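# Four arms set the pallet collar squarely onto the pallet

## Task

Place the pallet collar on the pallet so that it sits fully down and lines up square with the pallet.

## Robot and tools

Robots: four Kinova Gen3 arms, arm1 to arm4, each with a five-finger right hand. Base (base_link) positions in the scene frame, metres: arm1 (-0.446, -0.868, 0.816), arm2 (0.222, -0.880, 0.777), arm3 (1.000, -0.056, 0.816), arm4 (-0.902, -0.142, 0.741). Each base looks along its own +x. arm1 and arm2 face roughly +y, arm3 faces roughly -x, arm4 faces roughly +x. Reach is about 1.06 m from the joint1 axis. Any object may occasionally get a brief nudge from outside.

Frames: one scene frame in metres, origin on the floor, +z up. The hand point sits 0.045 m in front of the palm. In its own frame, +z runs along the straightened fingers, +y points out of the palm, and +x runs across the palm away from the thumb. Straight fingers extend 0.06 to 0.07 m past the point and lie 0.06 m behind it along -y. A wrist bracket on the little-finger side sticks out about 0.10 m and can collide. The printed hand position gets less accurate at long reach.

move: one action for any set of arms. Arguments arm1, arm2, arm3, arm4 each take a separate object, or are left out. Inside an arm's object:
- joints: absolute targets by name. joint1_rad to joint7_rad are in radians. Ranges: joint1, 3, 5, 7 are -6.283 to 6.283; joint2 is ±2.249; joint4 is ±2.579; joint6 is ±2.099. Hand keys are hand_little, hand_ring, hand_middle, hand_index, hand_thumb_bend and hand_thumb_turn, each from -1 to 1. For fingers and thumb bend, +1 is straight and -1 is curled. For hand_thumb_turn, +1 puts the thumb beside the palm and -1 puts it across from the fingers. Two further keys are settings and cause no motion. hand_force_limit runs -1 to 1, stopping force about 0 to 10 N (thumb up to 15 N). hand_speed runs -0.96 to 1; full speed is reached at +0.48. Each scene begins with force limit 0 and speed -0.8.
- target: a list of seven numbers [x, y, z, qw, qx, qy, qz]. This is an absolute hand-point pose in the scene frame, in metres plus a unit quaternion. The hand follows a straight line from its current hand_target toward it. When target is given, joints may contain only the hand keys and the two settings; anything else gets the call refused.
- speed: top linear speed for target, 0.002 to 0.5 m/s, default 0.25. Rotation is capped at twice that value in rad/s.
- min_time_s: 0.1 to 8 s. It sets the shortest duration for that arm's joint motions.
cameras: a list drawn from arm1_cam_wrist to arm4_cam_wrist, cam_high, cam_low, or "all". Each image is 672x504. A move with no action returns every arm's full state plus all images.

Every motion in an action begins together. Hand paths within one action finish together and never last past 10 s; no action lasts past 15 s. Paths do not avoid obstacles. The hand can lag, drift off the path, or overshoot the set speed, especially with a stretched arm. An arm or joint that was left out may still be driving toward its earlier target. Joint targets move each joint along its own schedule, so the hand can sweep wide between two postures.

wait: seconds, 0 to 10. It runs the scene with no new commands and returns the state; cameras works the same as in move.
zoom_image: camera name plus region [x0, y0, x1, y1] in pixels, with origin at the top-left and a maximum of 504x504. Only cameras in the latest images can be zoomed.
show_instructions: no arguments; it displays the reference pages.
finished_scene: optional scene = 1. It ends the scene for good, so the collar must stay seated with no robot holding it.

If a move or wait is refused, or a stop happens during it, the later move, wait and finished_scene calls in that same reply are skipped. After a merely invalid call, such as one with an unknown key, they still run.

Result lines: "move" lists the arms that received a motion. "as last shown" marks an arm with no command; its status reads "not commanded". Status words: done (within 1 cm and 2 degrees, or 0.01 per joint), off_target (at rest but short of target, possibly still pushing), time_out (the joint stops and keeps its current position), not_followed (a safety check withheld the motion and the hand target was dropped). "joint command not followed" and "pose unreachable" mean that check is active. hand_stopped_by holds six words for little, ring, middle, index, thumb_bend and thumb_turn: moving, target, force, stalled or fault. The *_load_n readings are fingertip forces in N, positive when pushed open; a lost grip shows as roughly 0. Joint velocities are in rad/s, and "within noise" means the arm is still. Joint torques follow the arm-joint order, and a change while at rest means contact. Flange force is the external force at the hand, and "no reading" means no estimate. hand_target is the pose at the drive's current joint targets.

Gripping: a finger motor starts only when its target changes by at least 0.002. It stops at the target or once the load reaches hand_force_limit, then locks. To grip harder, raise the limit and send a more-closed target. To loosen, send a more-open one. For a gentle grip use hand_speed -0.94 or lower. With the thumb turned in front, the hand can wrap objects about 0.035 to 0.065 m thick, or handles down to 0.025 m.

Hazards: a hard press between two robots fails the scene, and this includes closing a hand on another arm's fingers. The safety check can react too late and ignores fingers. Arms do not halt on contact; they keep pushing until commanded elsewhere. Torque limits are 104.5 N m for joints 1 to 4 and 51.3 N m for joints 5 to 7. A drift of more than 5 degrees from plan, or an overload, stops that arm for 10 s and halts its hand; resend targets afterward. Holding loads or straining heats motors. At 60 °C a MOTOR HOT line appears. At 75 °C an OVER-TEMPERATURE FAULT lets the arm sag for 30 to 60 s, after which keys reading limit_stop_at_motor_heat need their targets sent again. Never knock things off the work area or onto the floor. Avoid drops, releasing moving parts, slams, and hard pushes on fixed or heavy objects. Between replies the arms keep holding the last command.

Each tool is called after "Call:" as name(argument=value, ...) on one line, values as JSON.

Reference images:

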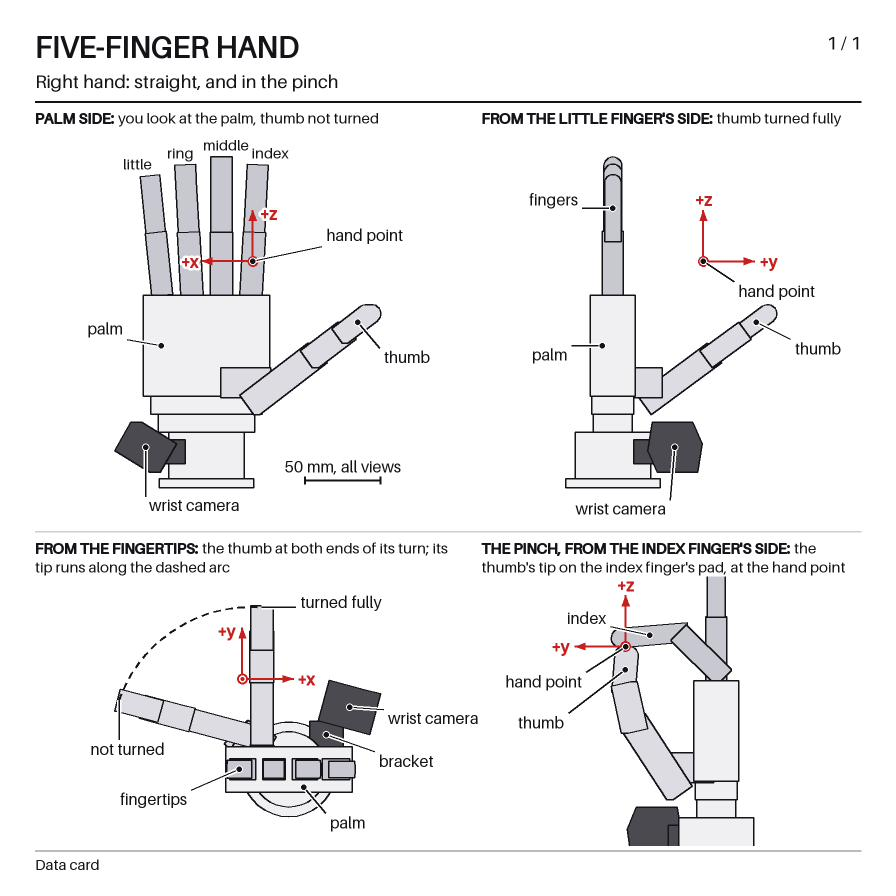

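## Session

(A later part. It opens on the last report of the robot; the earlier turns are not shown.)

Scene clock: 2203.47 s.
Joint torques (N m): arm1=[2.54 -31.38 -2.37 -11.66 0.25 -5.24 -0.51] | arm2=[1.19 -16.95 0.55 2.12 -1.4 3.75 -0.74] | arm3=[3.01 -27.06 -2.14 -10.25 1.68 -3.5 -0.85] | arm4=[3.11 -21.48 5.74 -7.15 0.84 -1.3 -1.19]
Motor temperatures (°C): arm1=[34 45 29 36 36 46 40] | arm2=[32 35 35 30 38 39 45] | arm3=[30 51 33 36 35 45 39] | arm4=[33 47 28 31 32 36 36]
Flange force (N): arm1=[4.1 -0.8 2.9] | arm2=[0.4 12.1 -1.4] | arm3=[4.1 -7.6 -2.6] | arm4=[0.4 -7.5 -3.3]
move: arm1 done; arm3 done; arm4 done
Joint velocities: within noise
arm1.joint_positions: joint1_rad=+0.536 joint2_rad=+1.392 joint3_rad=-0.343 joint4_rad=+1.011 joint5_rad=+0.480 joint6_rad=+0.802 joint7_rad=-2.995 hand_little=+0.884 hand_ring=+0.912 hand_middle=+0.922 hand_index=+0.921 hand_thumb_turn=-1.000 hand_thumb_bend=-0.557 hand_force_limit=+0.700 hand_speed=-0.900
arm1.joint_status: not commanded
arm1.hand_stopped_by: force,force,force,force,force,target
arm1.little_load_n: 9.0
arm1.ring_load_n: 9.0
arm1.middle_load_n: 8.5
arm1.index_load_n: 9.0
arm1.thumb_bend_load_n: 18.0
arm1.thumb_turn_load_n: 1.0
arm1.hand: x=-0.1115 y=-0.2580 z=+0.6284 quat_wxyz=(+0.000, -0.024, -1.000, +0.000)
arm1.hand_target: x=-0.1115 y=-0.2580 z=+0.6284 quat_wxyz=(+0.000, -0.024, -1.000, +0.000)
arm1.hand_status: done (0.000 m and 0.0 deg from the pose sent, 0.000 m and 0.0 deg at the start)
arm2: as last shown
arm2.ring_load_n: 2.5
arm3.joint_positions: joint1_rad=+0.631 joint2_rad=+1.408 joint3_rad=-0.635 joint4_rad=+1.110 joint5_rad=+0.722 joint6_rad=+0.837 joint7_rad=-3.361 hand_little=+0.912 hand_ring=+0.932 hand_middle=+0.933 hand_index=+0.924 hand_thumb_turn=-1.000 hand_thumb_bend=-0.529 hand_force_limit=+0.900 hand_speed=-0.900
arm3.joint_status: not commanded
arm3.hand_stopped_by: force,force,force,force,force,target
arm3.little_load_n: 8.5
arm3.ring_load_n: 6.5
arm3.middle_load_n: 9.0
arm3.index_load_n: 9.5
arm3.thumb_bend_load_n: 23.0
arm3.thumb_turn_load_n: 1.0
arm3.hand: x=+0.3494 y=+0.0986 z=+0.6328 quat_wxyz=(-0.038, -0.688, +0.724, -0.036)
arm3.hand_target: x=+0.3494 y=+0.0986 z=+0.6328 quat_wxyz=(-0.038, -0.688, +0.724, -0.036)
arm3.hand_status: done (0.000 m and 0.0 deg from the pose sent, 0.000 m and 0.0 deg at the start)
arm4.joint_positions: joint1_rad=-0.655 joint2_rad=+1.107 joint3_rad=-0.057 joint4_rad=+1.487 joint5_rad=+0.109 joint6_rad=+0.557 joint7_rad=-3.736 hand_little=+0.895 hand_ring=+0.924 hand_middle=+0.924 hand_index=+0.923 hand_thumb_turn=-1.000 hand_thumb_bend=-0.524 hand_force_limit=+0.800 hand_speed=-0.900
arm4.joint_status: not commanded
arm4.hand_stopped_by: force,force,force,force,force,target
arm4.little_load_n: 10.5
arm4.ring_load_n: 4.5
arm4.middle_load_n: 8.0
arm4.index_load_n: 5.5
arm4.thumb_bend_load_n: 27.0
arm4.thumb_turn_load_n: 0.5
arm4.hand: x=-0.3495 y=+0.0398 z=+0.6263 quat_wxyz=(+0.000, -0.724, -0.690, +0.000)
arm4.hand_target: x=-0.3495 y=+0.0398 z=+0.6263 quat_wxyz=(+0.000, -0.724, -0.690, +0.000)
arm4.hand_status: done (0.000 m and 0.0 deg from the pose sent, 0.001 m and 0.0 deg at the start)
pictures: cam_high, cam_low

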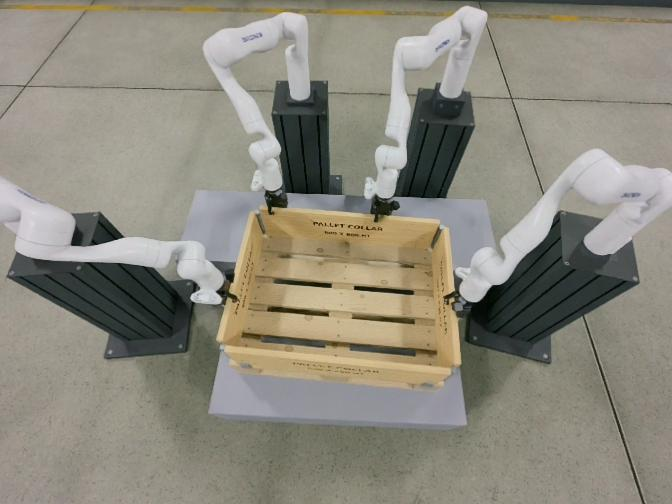

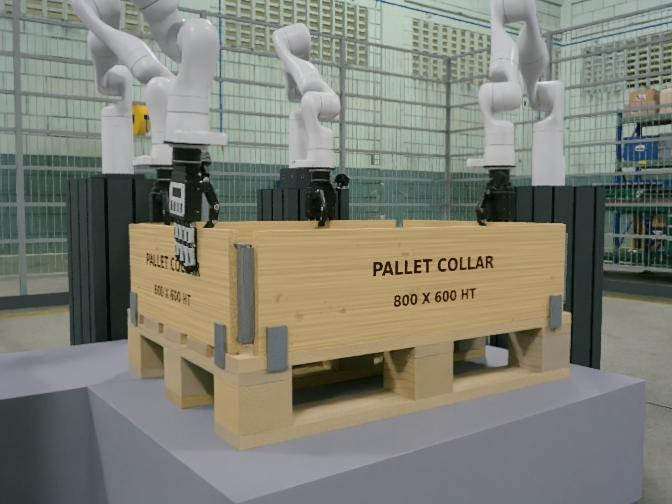

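Call:
move(arm1={"joints": {"hand_index": 1, "hand_middle": 1, "hand_ring": 1, "hand_little": 1, "hand_speed": -0.9}}, arm2={"joints": {"hand_index": 1, "hand_middle": 1, "hand_ring": 1, "hand_little": 1, "hand_speed": -0.9}}, arm3={"joints": {"hand_index": 1, "hand_middle": 1, "hand_ring": 1, "hand_little": 1, "hand_speed": -0.9}}, arm4={"joints": {"hand_index": 1, "hand_middle": 1, "hand_ring": 1, "hand_little": 1, "hand_speed": -0.9}})

Call:
move(arm1={"joints": {"hand_thumb_bend": -0.3, "hand_speed": -0.9}}, arm2={"joints": {"hand_thumb_bend": -0.3, "hand_speed": -0.9}}, arm3={"joints": {"hand_thumb_bend": -0.3, "hand_speed": -0.9}}, arm4={"joints": {"hand_thumb_bend": -0.3, "hand_speed": -0.9}}, cameras=["cam_high", "cam_low"])

Scene clock: 2217.00 s.
Joint torques (N m): arm1=[2.94 -29.34 -0.93 -8.08 0.76 -1.96 0.15] | arm2=[0.23 -19.13 -1.02 2.15 -1.68 3.84 -0.64] | arm3=[4.53 -21.9 1.31 -1.61 0.55 4.14 -0.49] | arm4=[-2.97 -21.66 -1.55 0.52 -1.13 4.47 -0.72]
Motor temperatures (°C): arm1=[34 45 29 36 35 45 40] | arm2=[32 35 35 30 38 39 45] | arm3=[30 52 33 36 35 45 39] | arm4=[33 47 28 31 32 36 36]
Flange force (N): arm1=[3.5 4.4 5.6] | arm2=[-1.2 12.3 4.0] | arm3=[4.6 8.3 4.2] | arm4=[-2.5 9.9 10.8]
move: arm1 done; arm2 done; arm3 done; arm4 done
Joint velocities: within noise
arm1.joint_positions: joint1_rad=+0.536 joint2_rad=+1.392 joint3_rad=-0.343 joint4_rad=+1.011 joint5_rad=+0.480 joint6_rad=+0.802 joint7_rad=-2.995 hand_little=+1.000 hand_ring=+1.000 hand_middle=+1.000 hand_index=+1.000 hand_thumb_turn=-1.000 hand_thumb_bend=-0.557 hand_force_limit=+0.700 hand_speed=-0.900
arm1.joint_status: all done
arm1.hand_stopped_by: target,target,target,target,force,target
arm1.little_load_n: 0.0
arm1.ring_load_n: 0.0
arm1.middle_load_n: 0.0
arm1.index_load_n: 0.5
arm1.thumb_bend_load_n: 12.5
arm1.thumb_turn_load_n: 1.0
arm1.hand: x=-0.1115 y=-0.2580 z=+0.6284 quat_wxyz=(+0.000, -0.024, -1.000, +0.000)
arm1.hand_target: x=-0.1115 y=-0.2580 z=+0.6284 quat_wxyz=(+0.000, -0.024, -1.000, +0.000)
arm1.hand_status: not commanded
arm2.joint_positions: joint1_rad=+0.413 joint2_rad=+1.286 joint3_rad=-0.580 joint4_rad=+1.430 joint5_rad=+0.923 joint6_rad=+0.728 joint7_rad=-3.785 hand_little=+1.000 hand_ring=+1.000 hand_middle=+1.000 hand_index=+1.000 hand_thumb_turn=-1.000 hand_thumb_bend=-0.513 hand_force_limit=+0.700 hand_speed=-0.900
arm2.joint_status: all done
arm2.hand_stopped_by: target,target,target,target,force,target
arm2.little_load_n: 0.0
arm2.ring_load_n: 0.0
arm2.middle_load_n: 0.0
arm2.index_load_n: 0.0
arm2.thumb_bend_load_n: 21.5
arm2.thumb_turn_load_n: 1.0
arm2.hand: x=+0.3093 y=-0.2837 z=+0.6211 quat_wxyz=(+0.000, -0.024, -1.000, +0.000)
arm2.hand_target: x=+0.3093 y=-0.2837 z=+0.6211 quat_wxyz=(+0.000, -0.024, -1.000, +0.000)
arm2.hand_status: not commanded
arm3.joint_positions: joint1_rad=+0.631 joint2_rad=+1.408 joint3_rad=-0.635 joint4_rad=+1.110 joint5_rad=+0.722 joint6_rad=+0.837 joint7_rad=-3.361 hand_little=+1.000 hand_ring=+1.000 hand_middle=+1.000 hand_index=+1.000 hand_thumb_turn=-1.000 hand_thumb_bend=-0.529 hand_force_limit=+0.900 hand_speed=-0.900
arm3.joint_status: all done
arm3.hand_stopped_by: target,target,target,target,force,target
arm3.little_load_n: 0.0
arm3.ring_load_n: 0.0
arm3.middle_load_n: 0.0
arm3.index_load_n: 0.0
arm3.thumb_bend_load_n: 12.0
arm3.thumb_turn_load_n: 0.0
arm3.hand: x=+0.3493 y=+0.0986 z=+0.6329 quat_wxyz=(-0.038, -0.688, +0.724, -0.036)
arm3.hand_target: x=+0.3494 y=+0.0986 z=+0.6328 quat_wxyz=(-0.038, -0.688, +0.724, -0.036)
arm3.hand_status: not commanded
arm4.joint_positions: joint1_rad=-0.655 joint2_rad=+1.107 joint3_rad=-0.057 joint4_rad=+1.487 joint5_rad=+0.109 joint6_rad=+0.557 joint7_rad=-3.736 hand_little=+1.000 hand_ring=+1.000 hand_middle=+1.000 hand_index=+1.000 hand_thumb_turn=-1.000 hand_thumb_bend=-0.524 hand_force_limit=+0.800 hand_speed=-0.900
arm4.joint_status: all done
arm4.hand_stopped_by: target,target,target,target,force,target
arm4.little_load_n: 0.0
arm4.ring_load_n: 0.0
arm4.middle_load_n: 0.0
arm4.index_load_n: 0.0
arm4.thumb_bend_load_n: 18.5
arm4.thumb_turn_load_n: 1.0
arm4.hand: x=-0.3495 y=+0.0398 z=+0.6263 quat_wxyz=(+0.000, -0.724, -0.690, +0.000)
arm4.hand_target: x=-0.3495 y=+0.0398 z=+0.6263 quat_wxyz=(+0.000, -0.724, -0.690, +0.000)
arm4.hand_status: not commanded
pictures: none

Scene clock: 2219.30 s.
Joint torques (N m): arm1=[2.44 -25.22 -1.02 -4.65 -0.02 -0.37 -0.09] | arm2=[-0.75 -21.36 -2.55 -3.8 -0.09 0.35 -0.33] | arm3=[-0.64 -22.86 -3.74 -4.14 -0.09 0.2 -0.11] | arm4=[-0.81 -22.07 1.16 -5.71 0.09 0.37 -0.4]
Motor temperatures (°C): arm1=[34 45 29 36 35 45 40] | arm2=[32 35 35 30 38 39 45] | arm3=[30 51 33 36 35 45 39] | arm4=[33 47 28 31 32 36 36]
Flange force (N): arm1=[0.0 8.9 3.2] | arm2=[-1.7 -1.1 -1.7] | arm3=[-1.3 -2.5 -0.6] | arm4=[-4.2 -3.9 1.7]
move: arm1 done; arm2 done; arm3 done; arm4 done
Joint velocities: within noise
arm1.joint_positions: joint1_rad=+0.536 joint2_rad=+1.392 joint3_rad=-0.343 joint4_rad=+1.011 joint5_rad=+0.480 joint6_rad=+0.802 joint7_rad=-2.995 hand_little=+1.000 hand_ring=+1.000 hand_middle=+1.000 hand_index=+1.000 hand_thumb_turn=-1.000 hand_thumb_bend=-0.300 hand_force_limit=+0.700 hand_speed=-0.900
arm1.joint_status: all done
arm1.hand_stopped_by: target,target,target,target,target,target
arm1.little_load_n: 0.0
arm1.ring_load_n: 0.0
arm1.middle_load_n: 0.0
arm1.index_load_n: 0.0
arm1.thumb_bend_load_n: 0.0
arm1.thumb_turn_load_n: 0.0
arm1.hand: x=-0.1115 y=-0.2580 z=+0.6284 quat_wxyz=(+0.000, -0.024, -1.000, +0.000)
arm1.hand_target: x=-0.1115 y=-0.2580 z=+0.6284 quat_wxyz=(+0.000, -0.024, -1.000, +0.000)
arm1.hand_status: not commanded
arm2.joint_positions: joint1_rad=+0.413 joint2_rad=+1.286 joint3_rad=-0.580 joint4_rad=+1.430 joint5_rad=+0.923 joint6_rad=+0.728 joint7_rad=-3.785 hand_little=+1.000 hand_ring=+1.000 hand_middle=+1.000 hand_index=+1.000 hand_thumb_turn=-1.000 hand_thumb_bend=-0.300 hand_force_limit=+0.700 hand_speed=-0.900
arm2.joint_status: all done
arm2.hand_stopped_by: target,target,target,target,target,target
arm2.little_load_n: 0.0
arm2.ring_load_n: 0.5
arm2.middle_load_n: 0.0
arm2.index_load_n: 0.0
arm2.thumb_bend_load_n: 0.0
arm2.thumb_turn_load_n: 0.0
arm2.hand: x=+0.3093 y=-0.2837 z=+0.6211 quat_wxyz=(+0.000, -0.024, -1.000, +0.000)
arm2.hand_target: x=+0.3093 y=-0.2837 z=+0.6211 quat_wxyz=(+0.000, -0.024, -1.000, +0.000)
arm2.hand_status: not commanded
arm3.joint_positions: joint1_rad=+0.631 joint2_rad=+1.408 joint3_rad=-0.635 joint4_rad=+1.110 joint5_rad=+0.722 joint6_rad=+0.837 joint7_rad=-3.361 hand_little=+1.000 hand_ring=+1.000 hand_middle=+1.000 hand_index=+1.000 hand_thumb_turn=-1.000 hand_thumb_bend=-0.300 hand_force_limit=+0.900 hand_speed=-0.900
arm3.joint_status: all done
arm3.hand_stopped_by: target,target,target,target,target,target
arm3.little_load_n: 0.0
arm3.ring_load_n: 0.0
arm3.middle_load_n: 0.0
arm3.index_load_n: 0.0
arm3.thumb_bend_load_n: 0.0
arm3.thumb_turn_load_n: 0.0
arm3.hand: x=+0.3494 y=+0.0986 z=+0.6328 quat_wxyz=(-0.038, -0.688, +0.724, -0.036)
arm3.hand_target: x=+0.3494 y=+0.0986 z=+0.6328 quat_wxyz=(-0.038, -0.688, +0.724, -0.036)
arm3.hand_status: not commanded
arm4.joint_positions: joint1_rad=-0.655 joint2_rad=+1.107 joint3_rad=-0.057 joint4_rad=+1.487 joint5_rad=+0.109 joint6_rad=+0.557 joint7_rad=-3.736 hand_little=+1.000 hand_ring=+1.000 hand_middle=+1.000 hand_index=+1.000 hand_thumb_turn=-1.000 hand_thumb_bend=-0.300 hand_force_limit=+0.800 hand_speed=-0.900
arm4.joint_status: all done
arm4.hand_stopped_by: target,target,target,target,target,target
arm4.little_load_n: 0.0
arm4.ring_load_n: 0.0
arm4.middle_load_n: 0.0
arm4.index_load_n: 0.0
arm4.thumb_bend_load_n: 0.0
arm4.thumb_turn_load_n: 0.0
arm4.hand: x=-0.3495 y=+0.0398 z=+0.6263 quat_wxyz=(+0.000, -0.724, -0.690, +0.000)
arm4.hand_target: x=-0.3495 y=+0.0398 z=+0.6263 quat_wxyz=(+0.000, -0.724, -0.690, +0.000)
arm4.hand_status: not commanded

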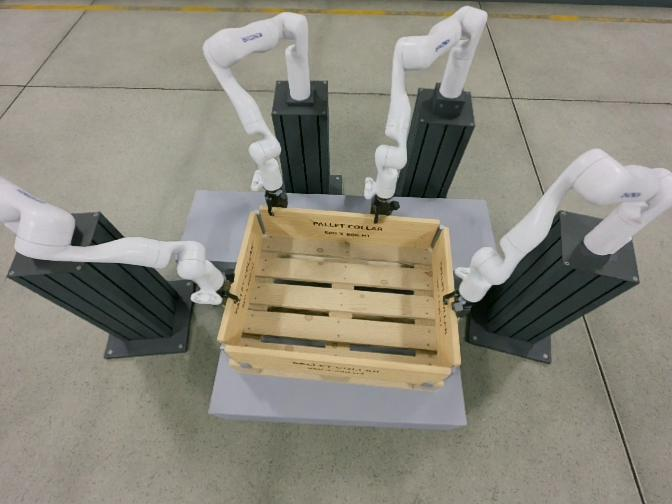

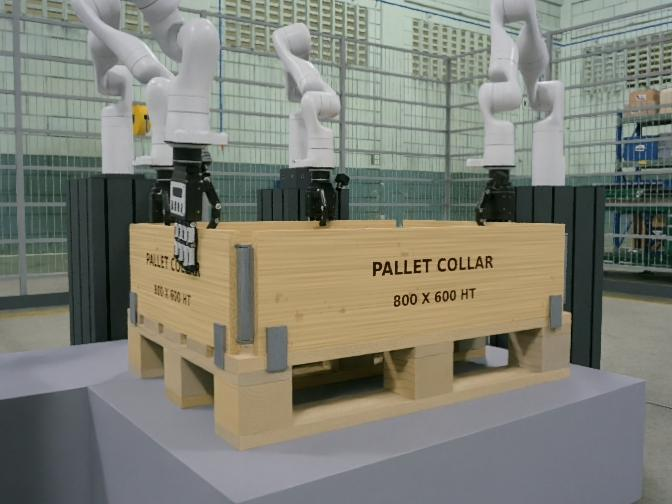

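Call:
move(arm1={"target": [-0.1116, -0.2605, 0.6300, 0, 0.02443, 0.9997, 0], "speed": 0.02}, arm2={"target": [0.3092, -0.2852, 0.6226, 0, 0.02443, 0.9997, 0], "speed": 0.02}, arm3={"target": [0.3509, 0.0986, 0.6343, -0.0380, -0.6881, 0.7238, -0.0360], "speed": 0.02}, arm4={"target": [-0.3505, 0.0398, 0.6278, 0, 0.72417, 0.68962, 0], "speed": 0.02})

Call:
move(arm1={"target": [-0.1116, -0.2605, 0.76, 0, 0.02443, 0.9997, 0], "speed": 0.08}, arm2={"target": [0.3092, -0.2852, 0.76, 0, 0.02443, 0.9997, 0], "speed": 0.08}, arm3={"target": [0.3509, 0.0986, 0.76, -0.0380, -0.6881, 0.7238, -0.0360], "speed": 0.08}, arm4={"target": [-0.3505, 0.0398, 0.76, 0, 0.72417, 0.68962, 0], "speed": 0.08}, cameras=["all"])

Call:
zoom_image(camera="cam_low", region=[100, 260, 340, 400])

Call:
zoom_image(camera="cam_high", region=[200, 190, 480, 410])

Scene clock: 2233.37 s.
Joint torques (N m): arm1=[2.47 -25.14 -1.02 -4.65 -0.04 -0.35 -0.1] | arm2=[-0.77 -21.18 -2.53 -3.7 -0.06 0.34 -0.36] | arm3=[-0.7 -22.89 -3.75 -4.15 -0.04 0.13 -0.02] | arm4=[-0.83 -22.04 1.12 -5.66 0.09 0.37 -0.38]
Motor temperatures (°C): arm1=[34 45 29 36 35 45 40] | arm2=[32 35 35 30 38 39 45] | arm3=[30 51 33 36 35 45 39] | arm4=[33 47 28 31 32 36 36]
Flange force (N): arm1=[0.2 8.6 3.1] | arm2=[-1.9 -0.7 -1.9] | arm3=[-1.2 -2.4 -0.6] | arm4=[-4.2 -3.7 1.8]
move: arm1 done; arm2 done; arm3 done; arm4 done
Joint velocities: within noise
arm1.joint_positions: joint1_rad=+0.539 joint2_rad=+1.384 joint3_rad=-0.342 joint4_rad=+1.026 joint5_rad=+0.481 joint6_rad=+0.796 joint7_rad=-2.997 hand_little=+1.000 hand_ring=+1.000 hand_middle=+1.000 hand_index=+1.000 hand_thumb_turn=-1.000 hand_thumb_bend=-0.300 hand_force_limit=+0.700 hand_speed=-0.900
arm1.joint_status: not commanded
arm1.hand_stopped_by: target,target,target,target,target,target
arm1.little_load_n: 0.0
arm1.ring_load_n: 0.0
arm1.middle_load_n: 0.0
arm1.index_load_n: 0.0
arm1.thumb_bend_load_n: 0.0
arm1.thumb_turn_load_n: 0.0
arm1.hand: x=-0.1116 y=-0.2605 z=+0.6300 quat_wxyz=(+0.000, -0.024, -1.000, +0.000)
arm1.hand_target: x=-0.1116 y=-0.2605 z=+0.6300 quat_wxyz=(+0.000, -0.024, -1.000, +0.000)
arm1.hand_status: done (0.000 m and 0.0 deg from the pose sent, 0.003 m and 0.0 deg at the start)
arm2.joint_positions: joint1_rad=+0.414 joint2_rad=+1.281 joint3_rad=-0.579 joint4_rad=+1.437 joint5_rad=+0.923 joint6_rad=+0.726 joint7_rad=-3.789 hand_little=+1.000 hand_ring=+1.000 hand_middle=+1.000 hand_index=+1.000 hand_thumb_turn=-1.000 hand_thumb_bend=-0.300 hand_force_limit=+0.700 hand_speed=-0.900
arm2.joint_status: not commanded
arm2.hand_stopped_by: target,target,target,target,target,target
arm2.little_load_n: 0.0
arm2.ring_load_n: 0.0
arm2.middle_load_n: 0.0
arm2.index_load_n: 0.0
arm2.thumb_bend_load_n: 0.0
arm2.thumb_turn_load_n: 0.0
arm2.hand: x=+0.3092 y=-0.2852 z=+0.6226 quat_wxyz=(+0.000, -0.024, -1.000, +0.000)
arm2.hand_target: x=+0.3092 y=-0.2852 z=+0.6226 quat_wxyz=(+0.000, -0.024, -1.000, +0.000)
arm2.hand_status: done (0.000 m and 0.0 deg from the pose sent, 0.002 m and 0.0 deg at the start)
arm3.joint_positions: joint1_rad=+0.633 joint2_rad=+1.403 joint3_rad=-0.635 joint4_rad=+1.119 joint5_rad=+0.722 joint6_rad=+0.834 joint7_rad=-3.364 hand_little=+1.000 hand_ring=+1.000 hand_middle=+1.000 hand_index=+1.000 hand_thumb_turn=-1.000 hand_thumb_bend=-0.300 hand_force_limit=+0.900 hand_speed=-0.900
arm3.joint_status: not commanded
arm3.hand_stopped_by: target,target,target,target,target,target
arm3.little_load_n: 0.0
arm3.ring_load_n: 0.0
arm3.middle_load_n: 0.0
arm3.index_load_n: 0.0
arm3.thumb_bend_load_n: 0.0
arm3.thumb_turn_load_n: 0.0
arm3.hand: x=+0.3509 y=+0.0986 z=+0.6343 quat_wxyz=(-0.038, -0.688, +0.724, -0.036)
arm3.hand_target: x=+0.3509 y=+0.0986 z=+0.6343 quat_wxyz=(-0.038, -0.688, +0.724, -0.036)
arm3.hand_status: done (0.000 m and 0.0 deg from the pose sent, 0.002 m and 0.0 deg at the start)
arm4.joint_positions: joint1_rad=-0.655 joint2_rad=+1.103 joint3_rad=-0.057 joint4_rad=+1.492 joint5_rad=+0.109 joint6_rad=+0.556 joint7_rad=-3.737 hand_little=+1.000 hand_ring=+1.000 hand_middle=+1.000 hand_index=+1.000 hand_thumb_turn=-1.000 hand_thumb_bend=-0.300 hand_force_limit=+0.800 hand_speed=-0.900
arm4.joint_status: not commanded
arm4.hand_stopped_by: target,target,target,target,target,target
arm4.little_load_n: 0.0
arm4.ring_load_n: 0.0
arm4.middle_load_n: 0.0
arm4.index_load_n: 0.0
arm4.thumb_bend_load_n: 0.0
arm4.thumb_turn_load_n: 0.0
arm4.hand: x=-0.3505 y=+0.0398 z=+0.6278 quat_wxyz=(+0.000, -0.724, -0.690, +0.000)
arm4.hand_target: x=-0.3505 y=+0.0398 z=+0.6278 quat_wxyz=(+0.000, -0.724, -0.690, +0.000)
arm4.hand_status: done (0.000 m and 0.0 deg from the pose sent, 0.002 m and 0.0 deg at the start)
pictures: none

Scene clock: 2235.60 s.
Joint torques (N m): arm1=[2.49 -24.53 -1.3 -5.41 -0.01 -0.37 -0.08] | arm2=[-0.82 -20.31 -2.86 -5.08 -0.02 0.35 -0.37] | arm3=[-0.68 -22.28 -4.09 -4.93 -0.05 0.15 -0.06] | arm4=[-0.74 -20.88 1 -7.18 0.08 0.4 -0.38]
Motor temperatures (°C): arm1=[34 45 29 36 35 45 40] | arm2=[32 35 35 30 38 39 45] | arm3=[30 51 33 36 35 45 39] | arm4=[33 47 28 31 32 36 36]
Flange force (N): arm1=[0.2 8.8 1.6] | arm2=[-1.9 -2.2 -1.2] | arm3=[-1.4 -2.0 -0.2] | arm4=[-4.0 -3.7 3.1]
move: arm1 done; arm2 done; arm3 done; arm4 done
Joint velocities: within noise
arm1.joint_positions: joint1_rad=+0.564 joint2_rad=+1.149 joint3_rad=-0.383 joint4_rad=+1.118 joint5_rad=+0.437 joint6_rad=+0.944 joint7_rad=-2.987 hand_little=+1.000 hand_ring=+1.000 hand_middle=+1.000 hand_index=+1.000 hand_thumb_turn=-1.000 hand_thumb_bend=-0.300 hand_force_limit=+0.700 hand_speed=-0.900
arm1.joint_status: not commanded
arm1.hand_stopped_by: target,target,target,target,target,target
arm1.little_load_n: 0.0
arm1.ring_load_n: 0.0
arm1.middle_load_n: 0.0
arm1.index_load_n: 0.0
arm1.thumb_bend_load_n: 0.0
arm1.thumb_turn_load_n: 0.0
arm1.hand: x=-0.1116 y=-0.2605 z=+0.7600 quat_wxyz=(+0.000, -0.024, -1.000, +0.000)
arm1.hand_target: x=-0.1116 y=-0.2605 z=+0.7600 quat_wxyz=(+0.000, -0.024, -1.000, +0.000)
arm1.hand_status: done (0.000 m and 0.0 deg from the pose sent, 0.130 m and 0.0 deg at the start)
arm2.joint_positions: joint1_rad=+0.476 joint2_rad=+1.042 joint3_rad=-0.705 joint4_rad=+1.484 joint5_rad=+0.780 joint6_rad=+0.927 joint7_rad=-3.704 hand_little=+1.000 hand_ring=+1.000 hand_middle=+1.000 hand_index=+1.000 hand_thumb_turn=-1.000 hand_thumb_bend=-0.300 hand_force_limit=+0.700 hand_speed=-0.900
arm2.joint_status: not commanded
arm2.hand_stopped_by: target,target,target,target,target,target
arm2.little_load_n: 0.0
arm2.ring_load_n: 0.0
arm2.middle_load_n: 0.0
arm2.index_load_n: 0.0
arm2.thumb_bend_load_n: 0.0
arm2.thumb_turn_load_n: 0.0
arm2.hand: x=+0.3092 y=-0.2852 z=+0.7600 quat_wxyz=(+0.000, -0.024, -1.000, +0.000)
arm2.hand_target: x=+0.3092 y=-0.2852 z=+0.7600 quat_wxyz=(+0.000, -0.024, -1.000, +0.000)
arm2.hand_status: done (0.000 m and 0.0 deg from the pose sent, 0.137 m and 0.0 deg at the start)
arm3.joint_positions: joint1_rad=+0.674 joint2_rad=+1.184 joint3_rad=-0.703 joint4_rad=+1.200 joint5_rad=+0.648 joint6_rad=+0.982 joint7_rad=-3.363 hand_little=+1.000 hand_ring=+1.000 hand_middle=+1.000 hand_index=+1.000 hand_thumb_turn=-1.000 hand_thumb_bend=-0.300 hand_force_limit=+0.900 hand_speed=-0.900
arm3.joint_status: not commanded
arm3.hand_stopped_by: target,target,target,target,target,target
arm3.little_load_n: 0.0
arm3.ring_load_n: 0.0
arm3.middle_load_n: 0.0
arm3.index_load_n: 0.0
arm3.thumb_bend_load_n: 0.0
arm3.thumb_turn_load_n: 0.0
arm3.hand: x=+0.3509 y=+0.0986 z=+0.7600 quat_wxyz=(-0.038, -0.688, +0.724, -0.036)
arm3.hand_target: x=+0.3509 y=+0.0986 z=+0.7600 quat_wxyz=(-0.038, -0.688, +0.724, -0.036)
arm3.hand_status: done (0.000 m and 0.0 deg from the pose sent, 0.126 m and 0.0 deg at the start)
arm4.joint_positions: joint1_rad=-0.647 joint2_rad=+0.856 joint3_rad=-0.074 joint4_rad=+1.501 joint5_rad=+0.088 joint6_rad=+0.794 joint7_rad=-3.721 hand_little=+1.000 hand_ring=+1.000 hand_middle=+1.000 hand_index=+1.000 hand_thumb_turn=-1.000 hand_thumb_bend=-0.300 hand_force_limit=+0.800 hand_speed=-0.900
arm4.joint_status: not commanded
arm4.hand_stopped_by: target,target,target,target,target,target
arm4.little_load_n: 0.0
arm4.ring_load_n: 0.0
arm4.middle_load_n: 0.0
arm4.index_load_n: 0.0
arm4.thumb_bend_load_n: 0.0
arm4.thumb_turn_load_n: 0.0
arm4.hand: x=-0.3505 y=+0.0398 z=+0.7600 quat_wxyz=(+0.000, -0.724, -0.690, +0.000)
arm4.hand_target: x=-0.3505 y=+0.0398 z=+0.7600 quat_wxyz=(+0.000, -0.724, -0.690, +0.000)
arm4.hand_status: done (0.000 m and 0.0 deg from the pose sent, 0.132 m and 0.0 deg at the start)
pictures: arm1_cam_wrist, arm2_cam_wrist, arm3_cam_wrist, arm4_cam_wrist, cam_high, cam_low
arm1_cam_wrist: T_world_to_cam=[[-0.21968, 0.97557, 0.00238, 0.22212], [0.83023, 0.18567, 0.52558, -0.26175], [0.5123, 0.11743, -0.85074, 0.84927]] pos_world=[-0.16898, -0.26782, 0.85955]
arm2_cam_wrist: T_world_to_cam=[[-0.25214, 0.96757, -0.01493, 0.3658], [0.82081, 0.22201, 0.52629, -0.58881], [0.51254, 0.12045, -0.85017, 0.63697]] pos_world=[0.24906, -0.29993, 0.85688]
arm3_cam_wrist: T_world_to_cam=[[-0.98119, -0.19259, 0.01315, 0.35484], [-0.16767, 0.88405, 0.43628, -0.36323], [-0.09564, 0.42587, -0.89972, 0.78643]] pos_world=[0.36248, 0.05453, 0.86136]
arm4_cam_wrist: T_world_to_cam=[[0.98619, 0.16378, -0.02445, 0.36278], [0.1528, -0.8431, 0.51559, -0.30088], [0.06383, -0.51221, -0.85649, 0.81143]] pos_world=[-0.36359, 0.10253, 0.85898]

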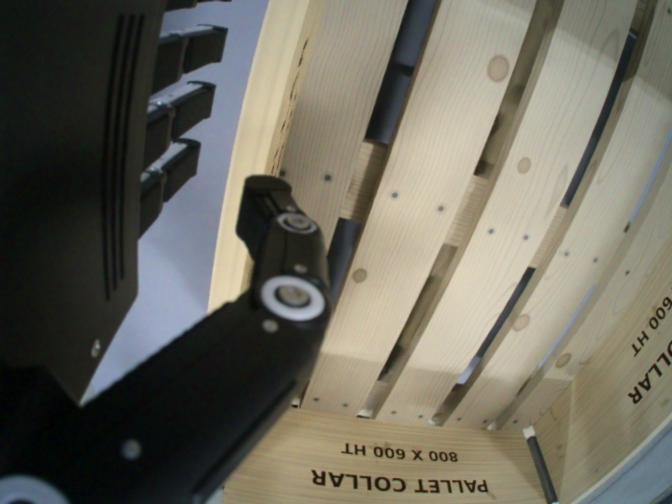

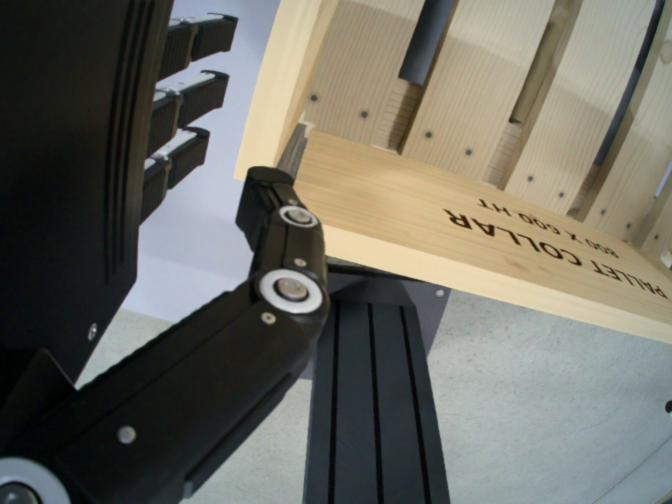

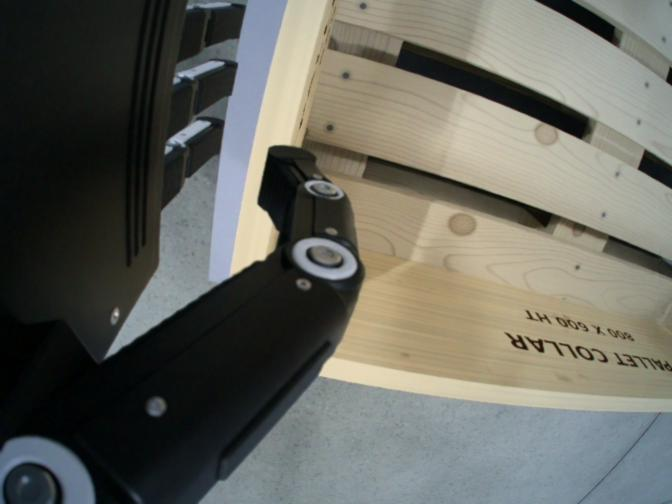

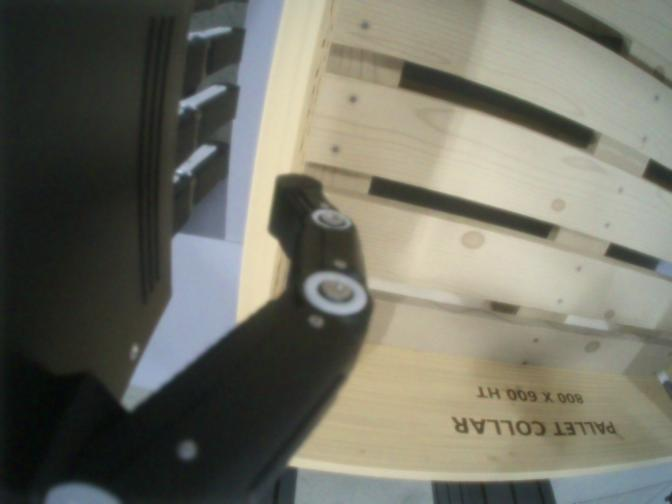

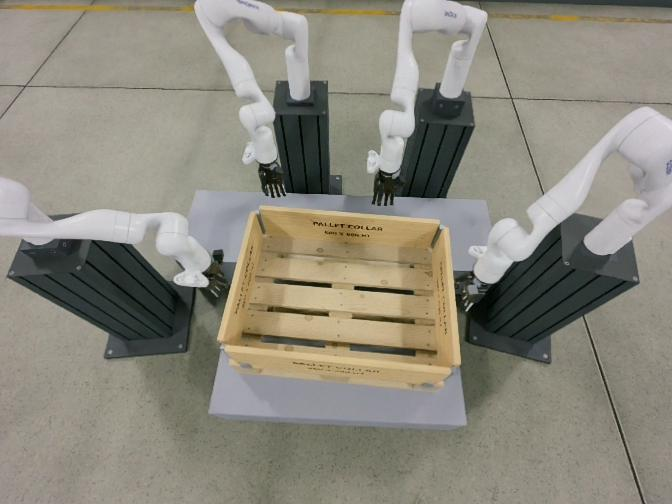

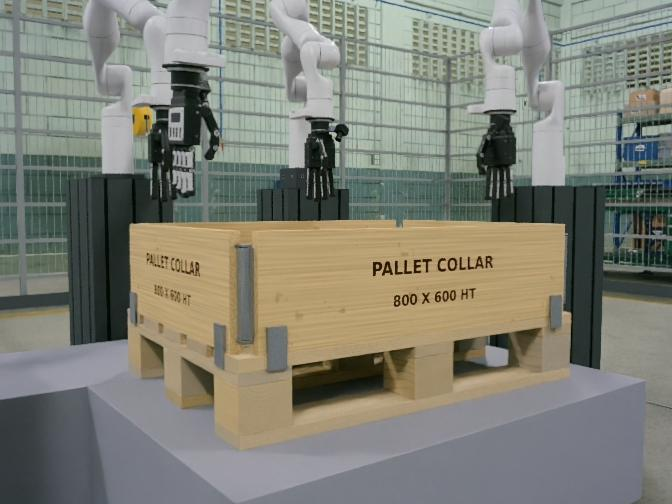

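Scaled by 2.100.

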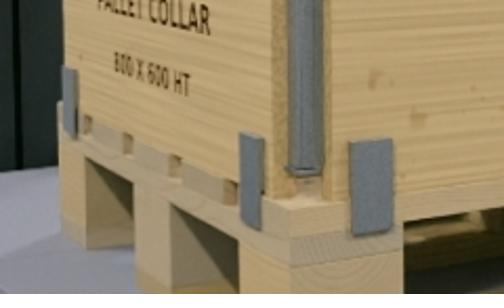

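Scaled by 1.800.

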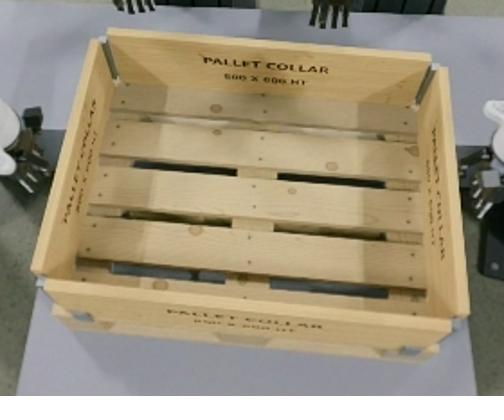

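Call:
zoom_image(camera="cam_low", region=[440, 220, 600, 380])

Call:
finished_scene()

Scaled by 3.150.

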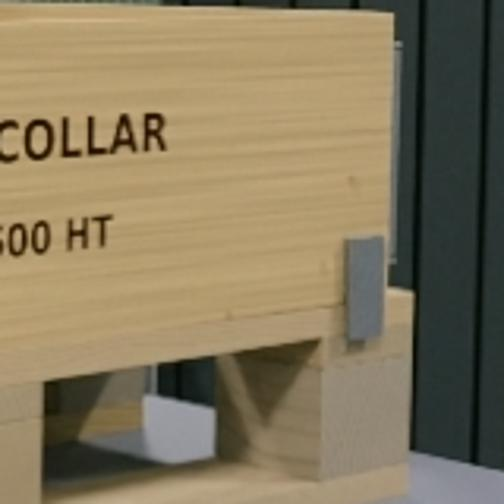

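The scene is finished: the task was done.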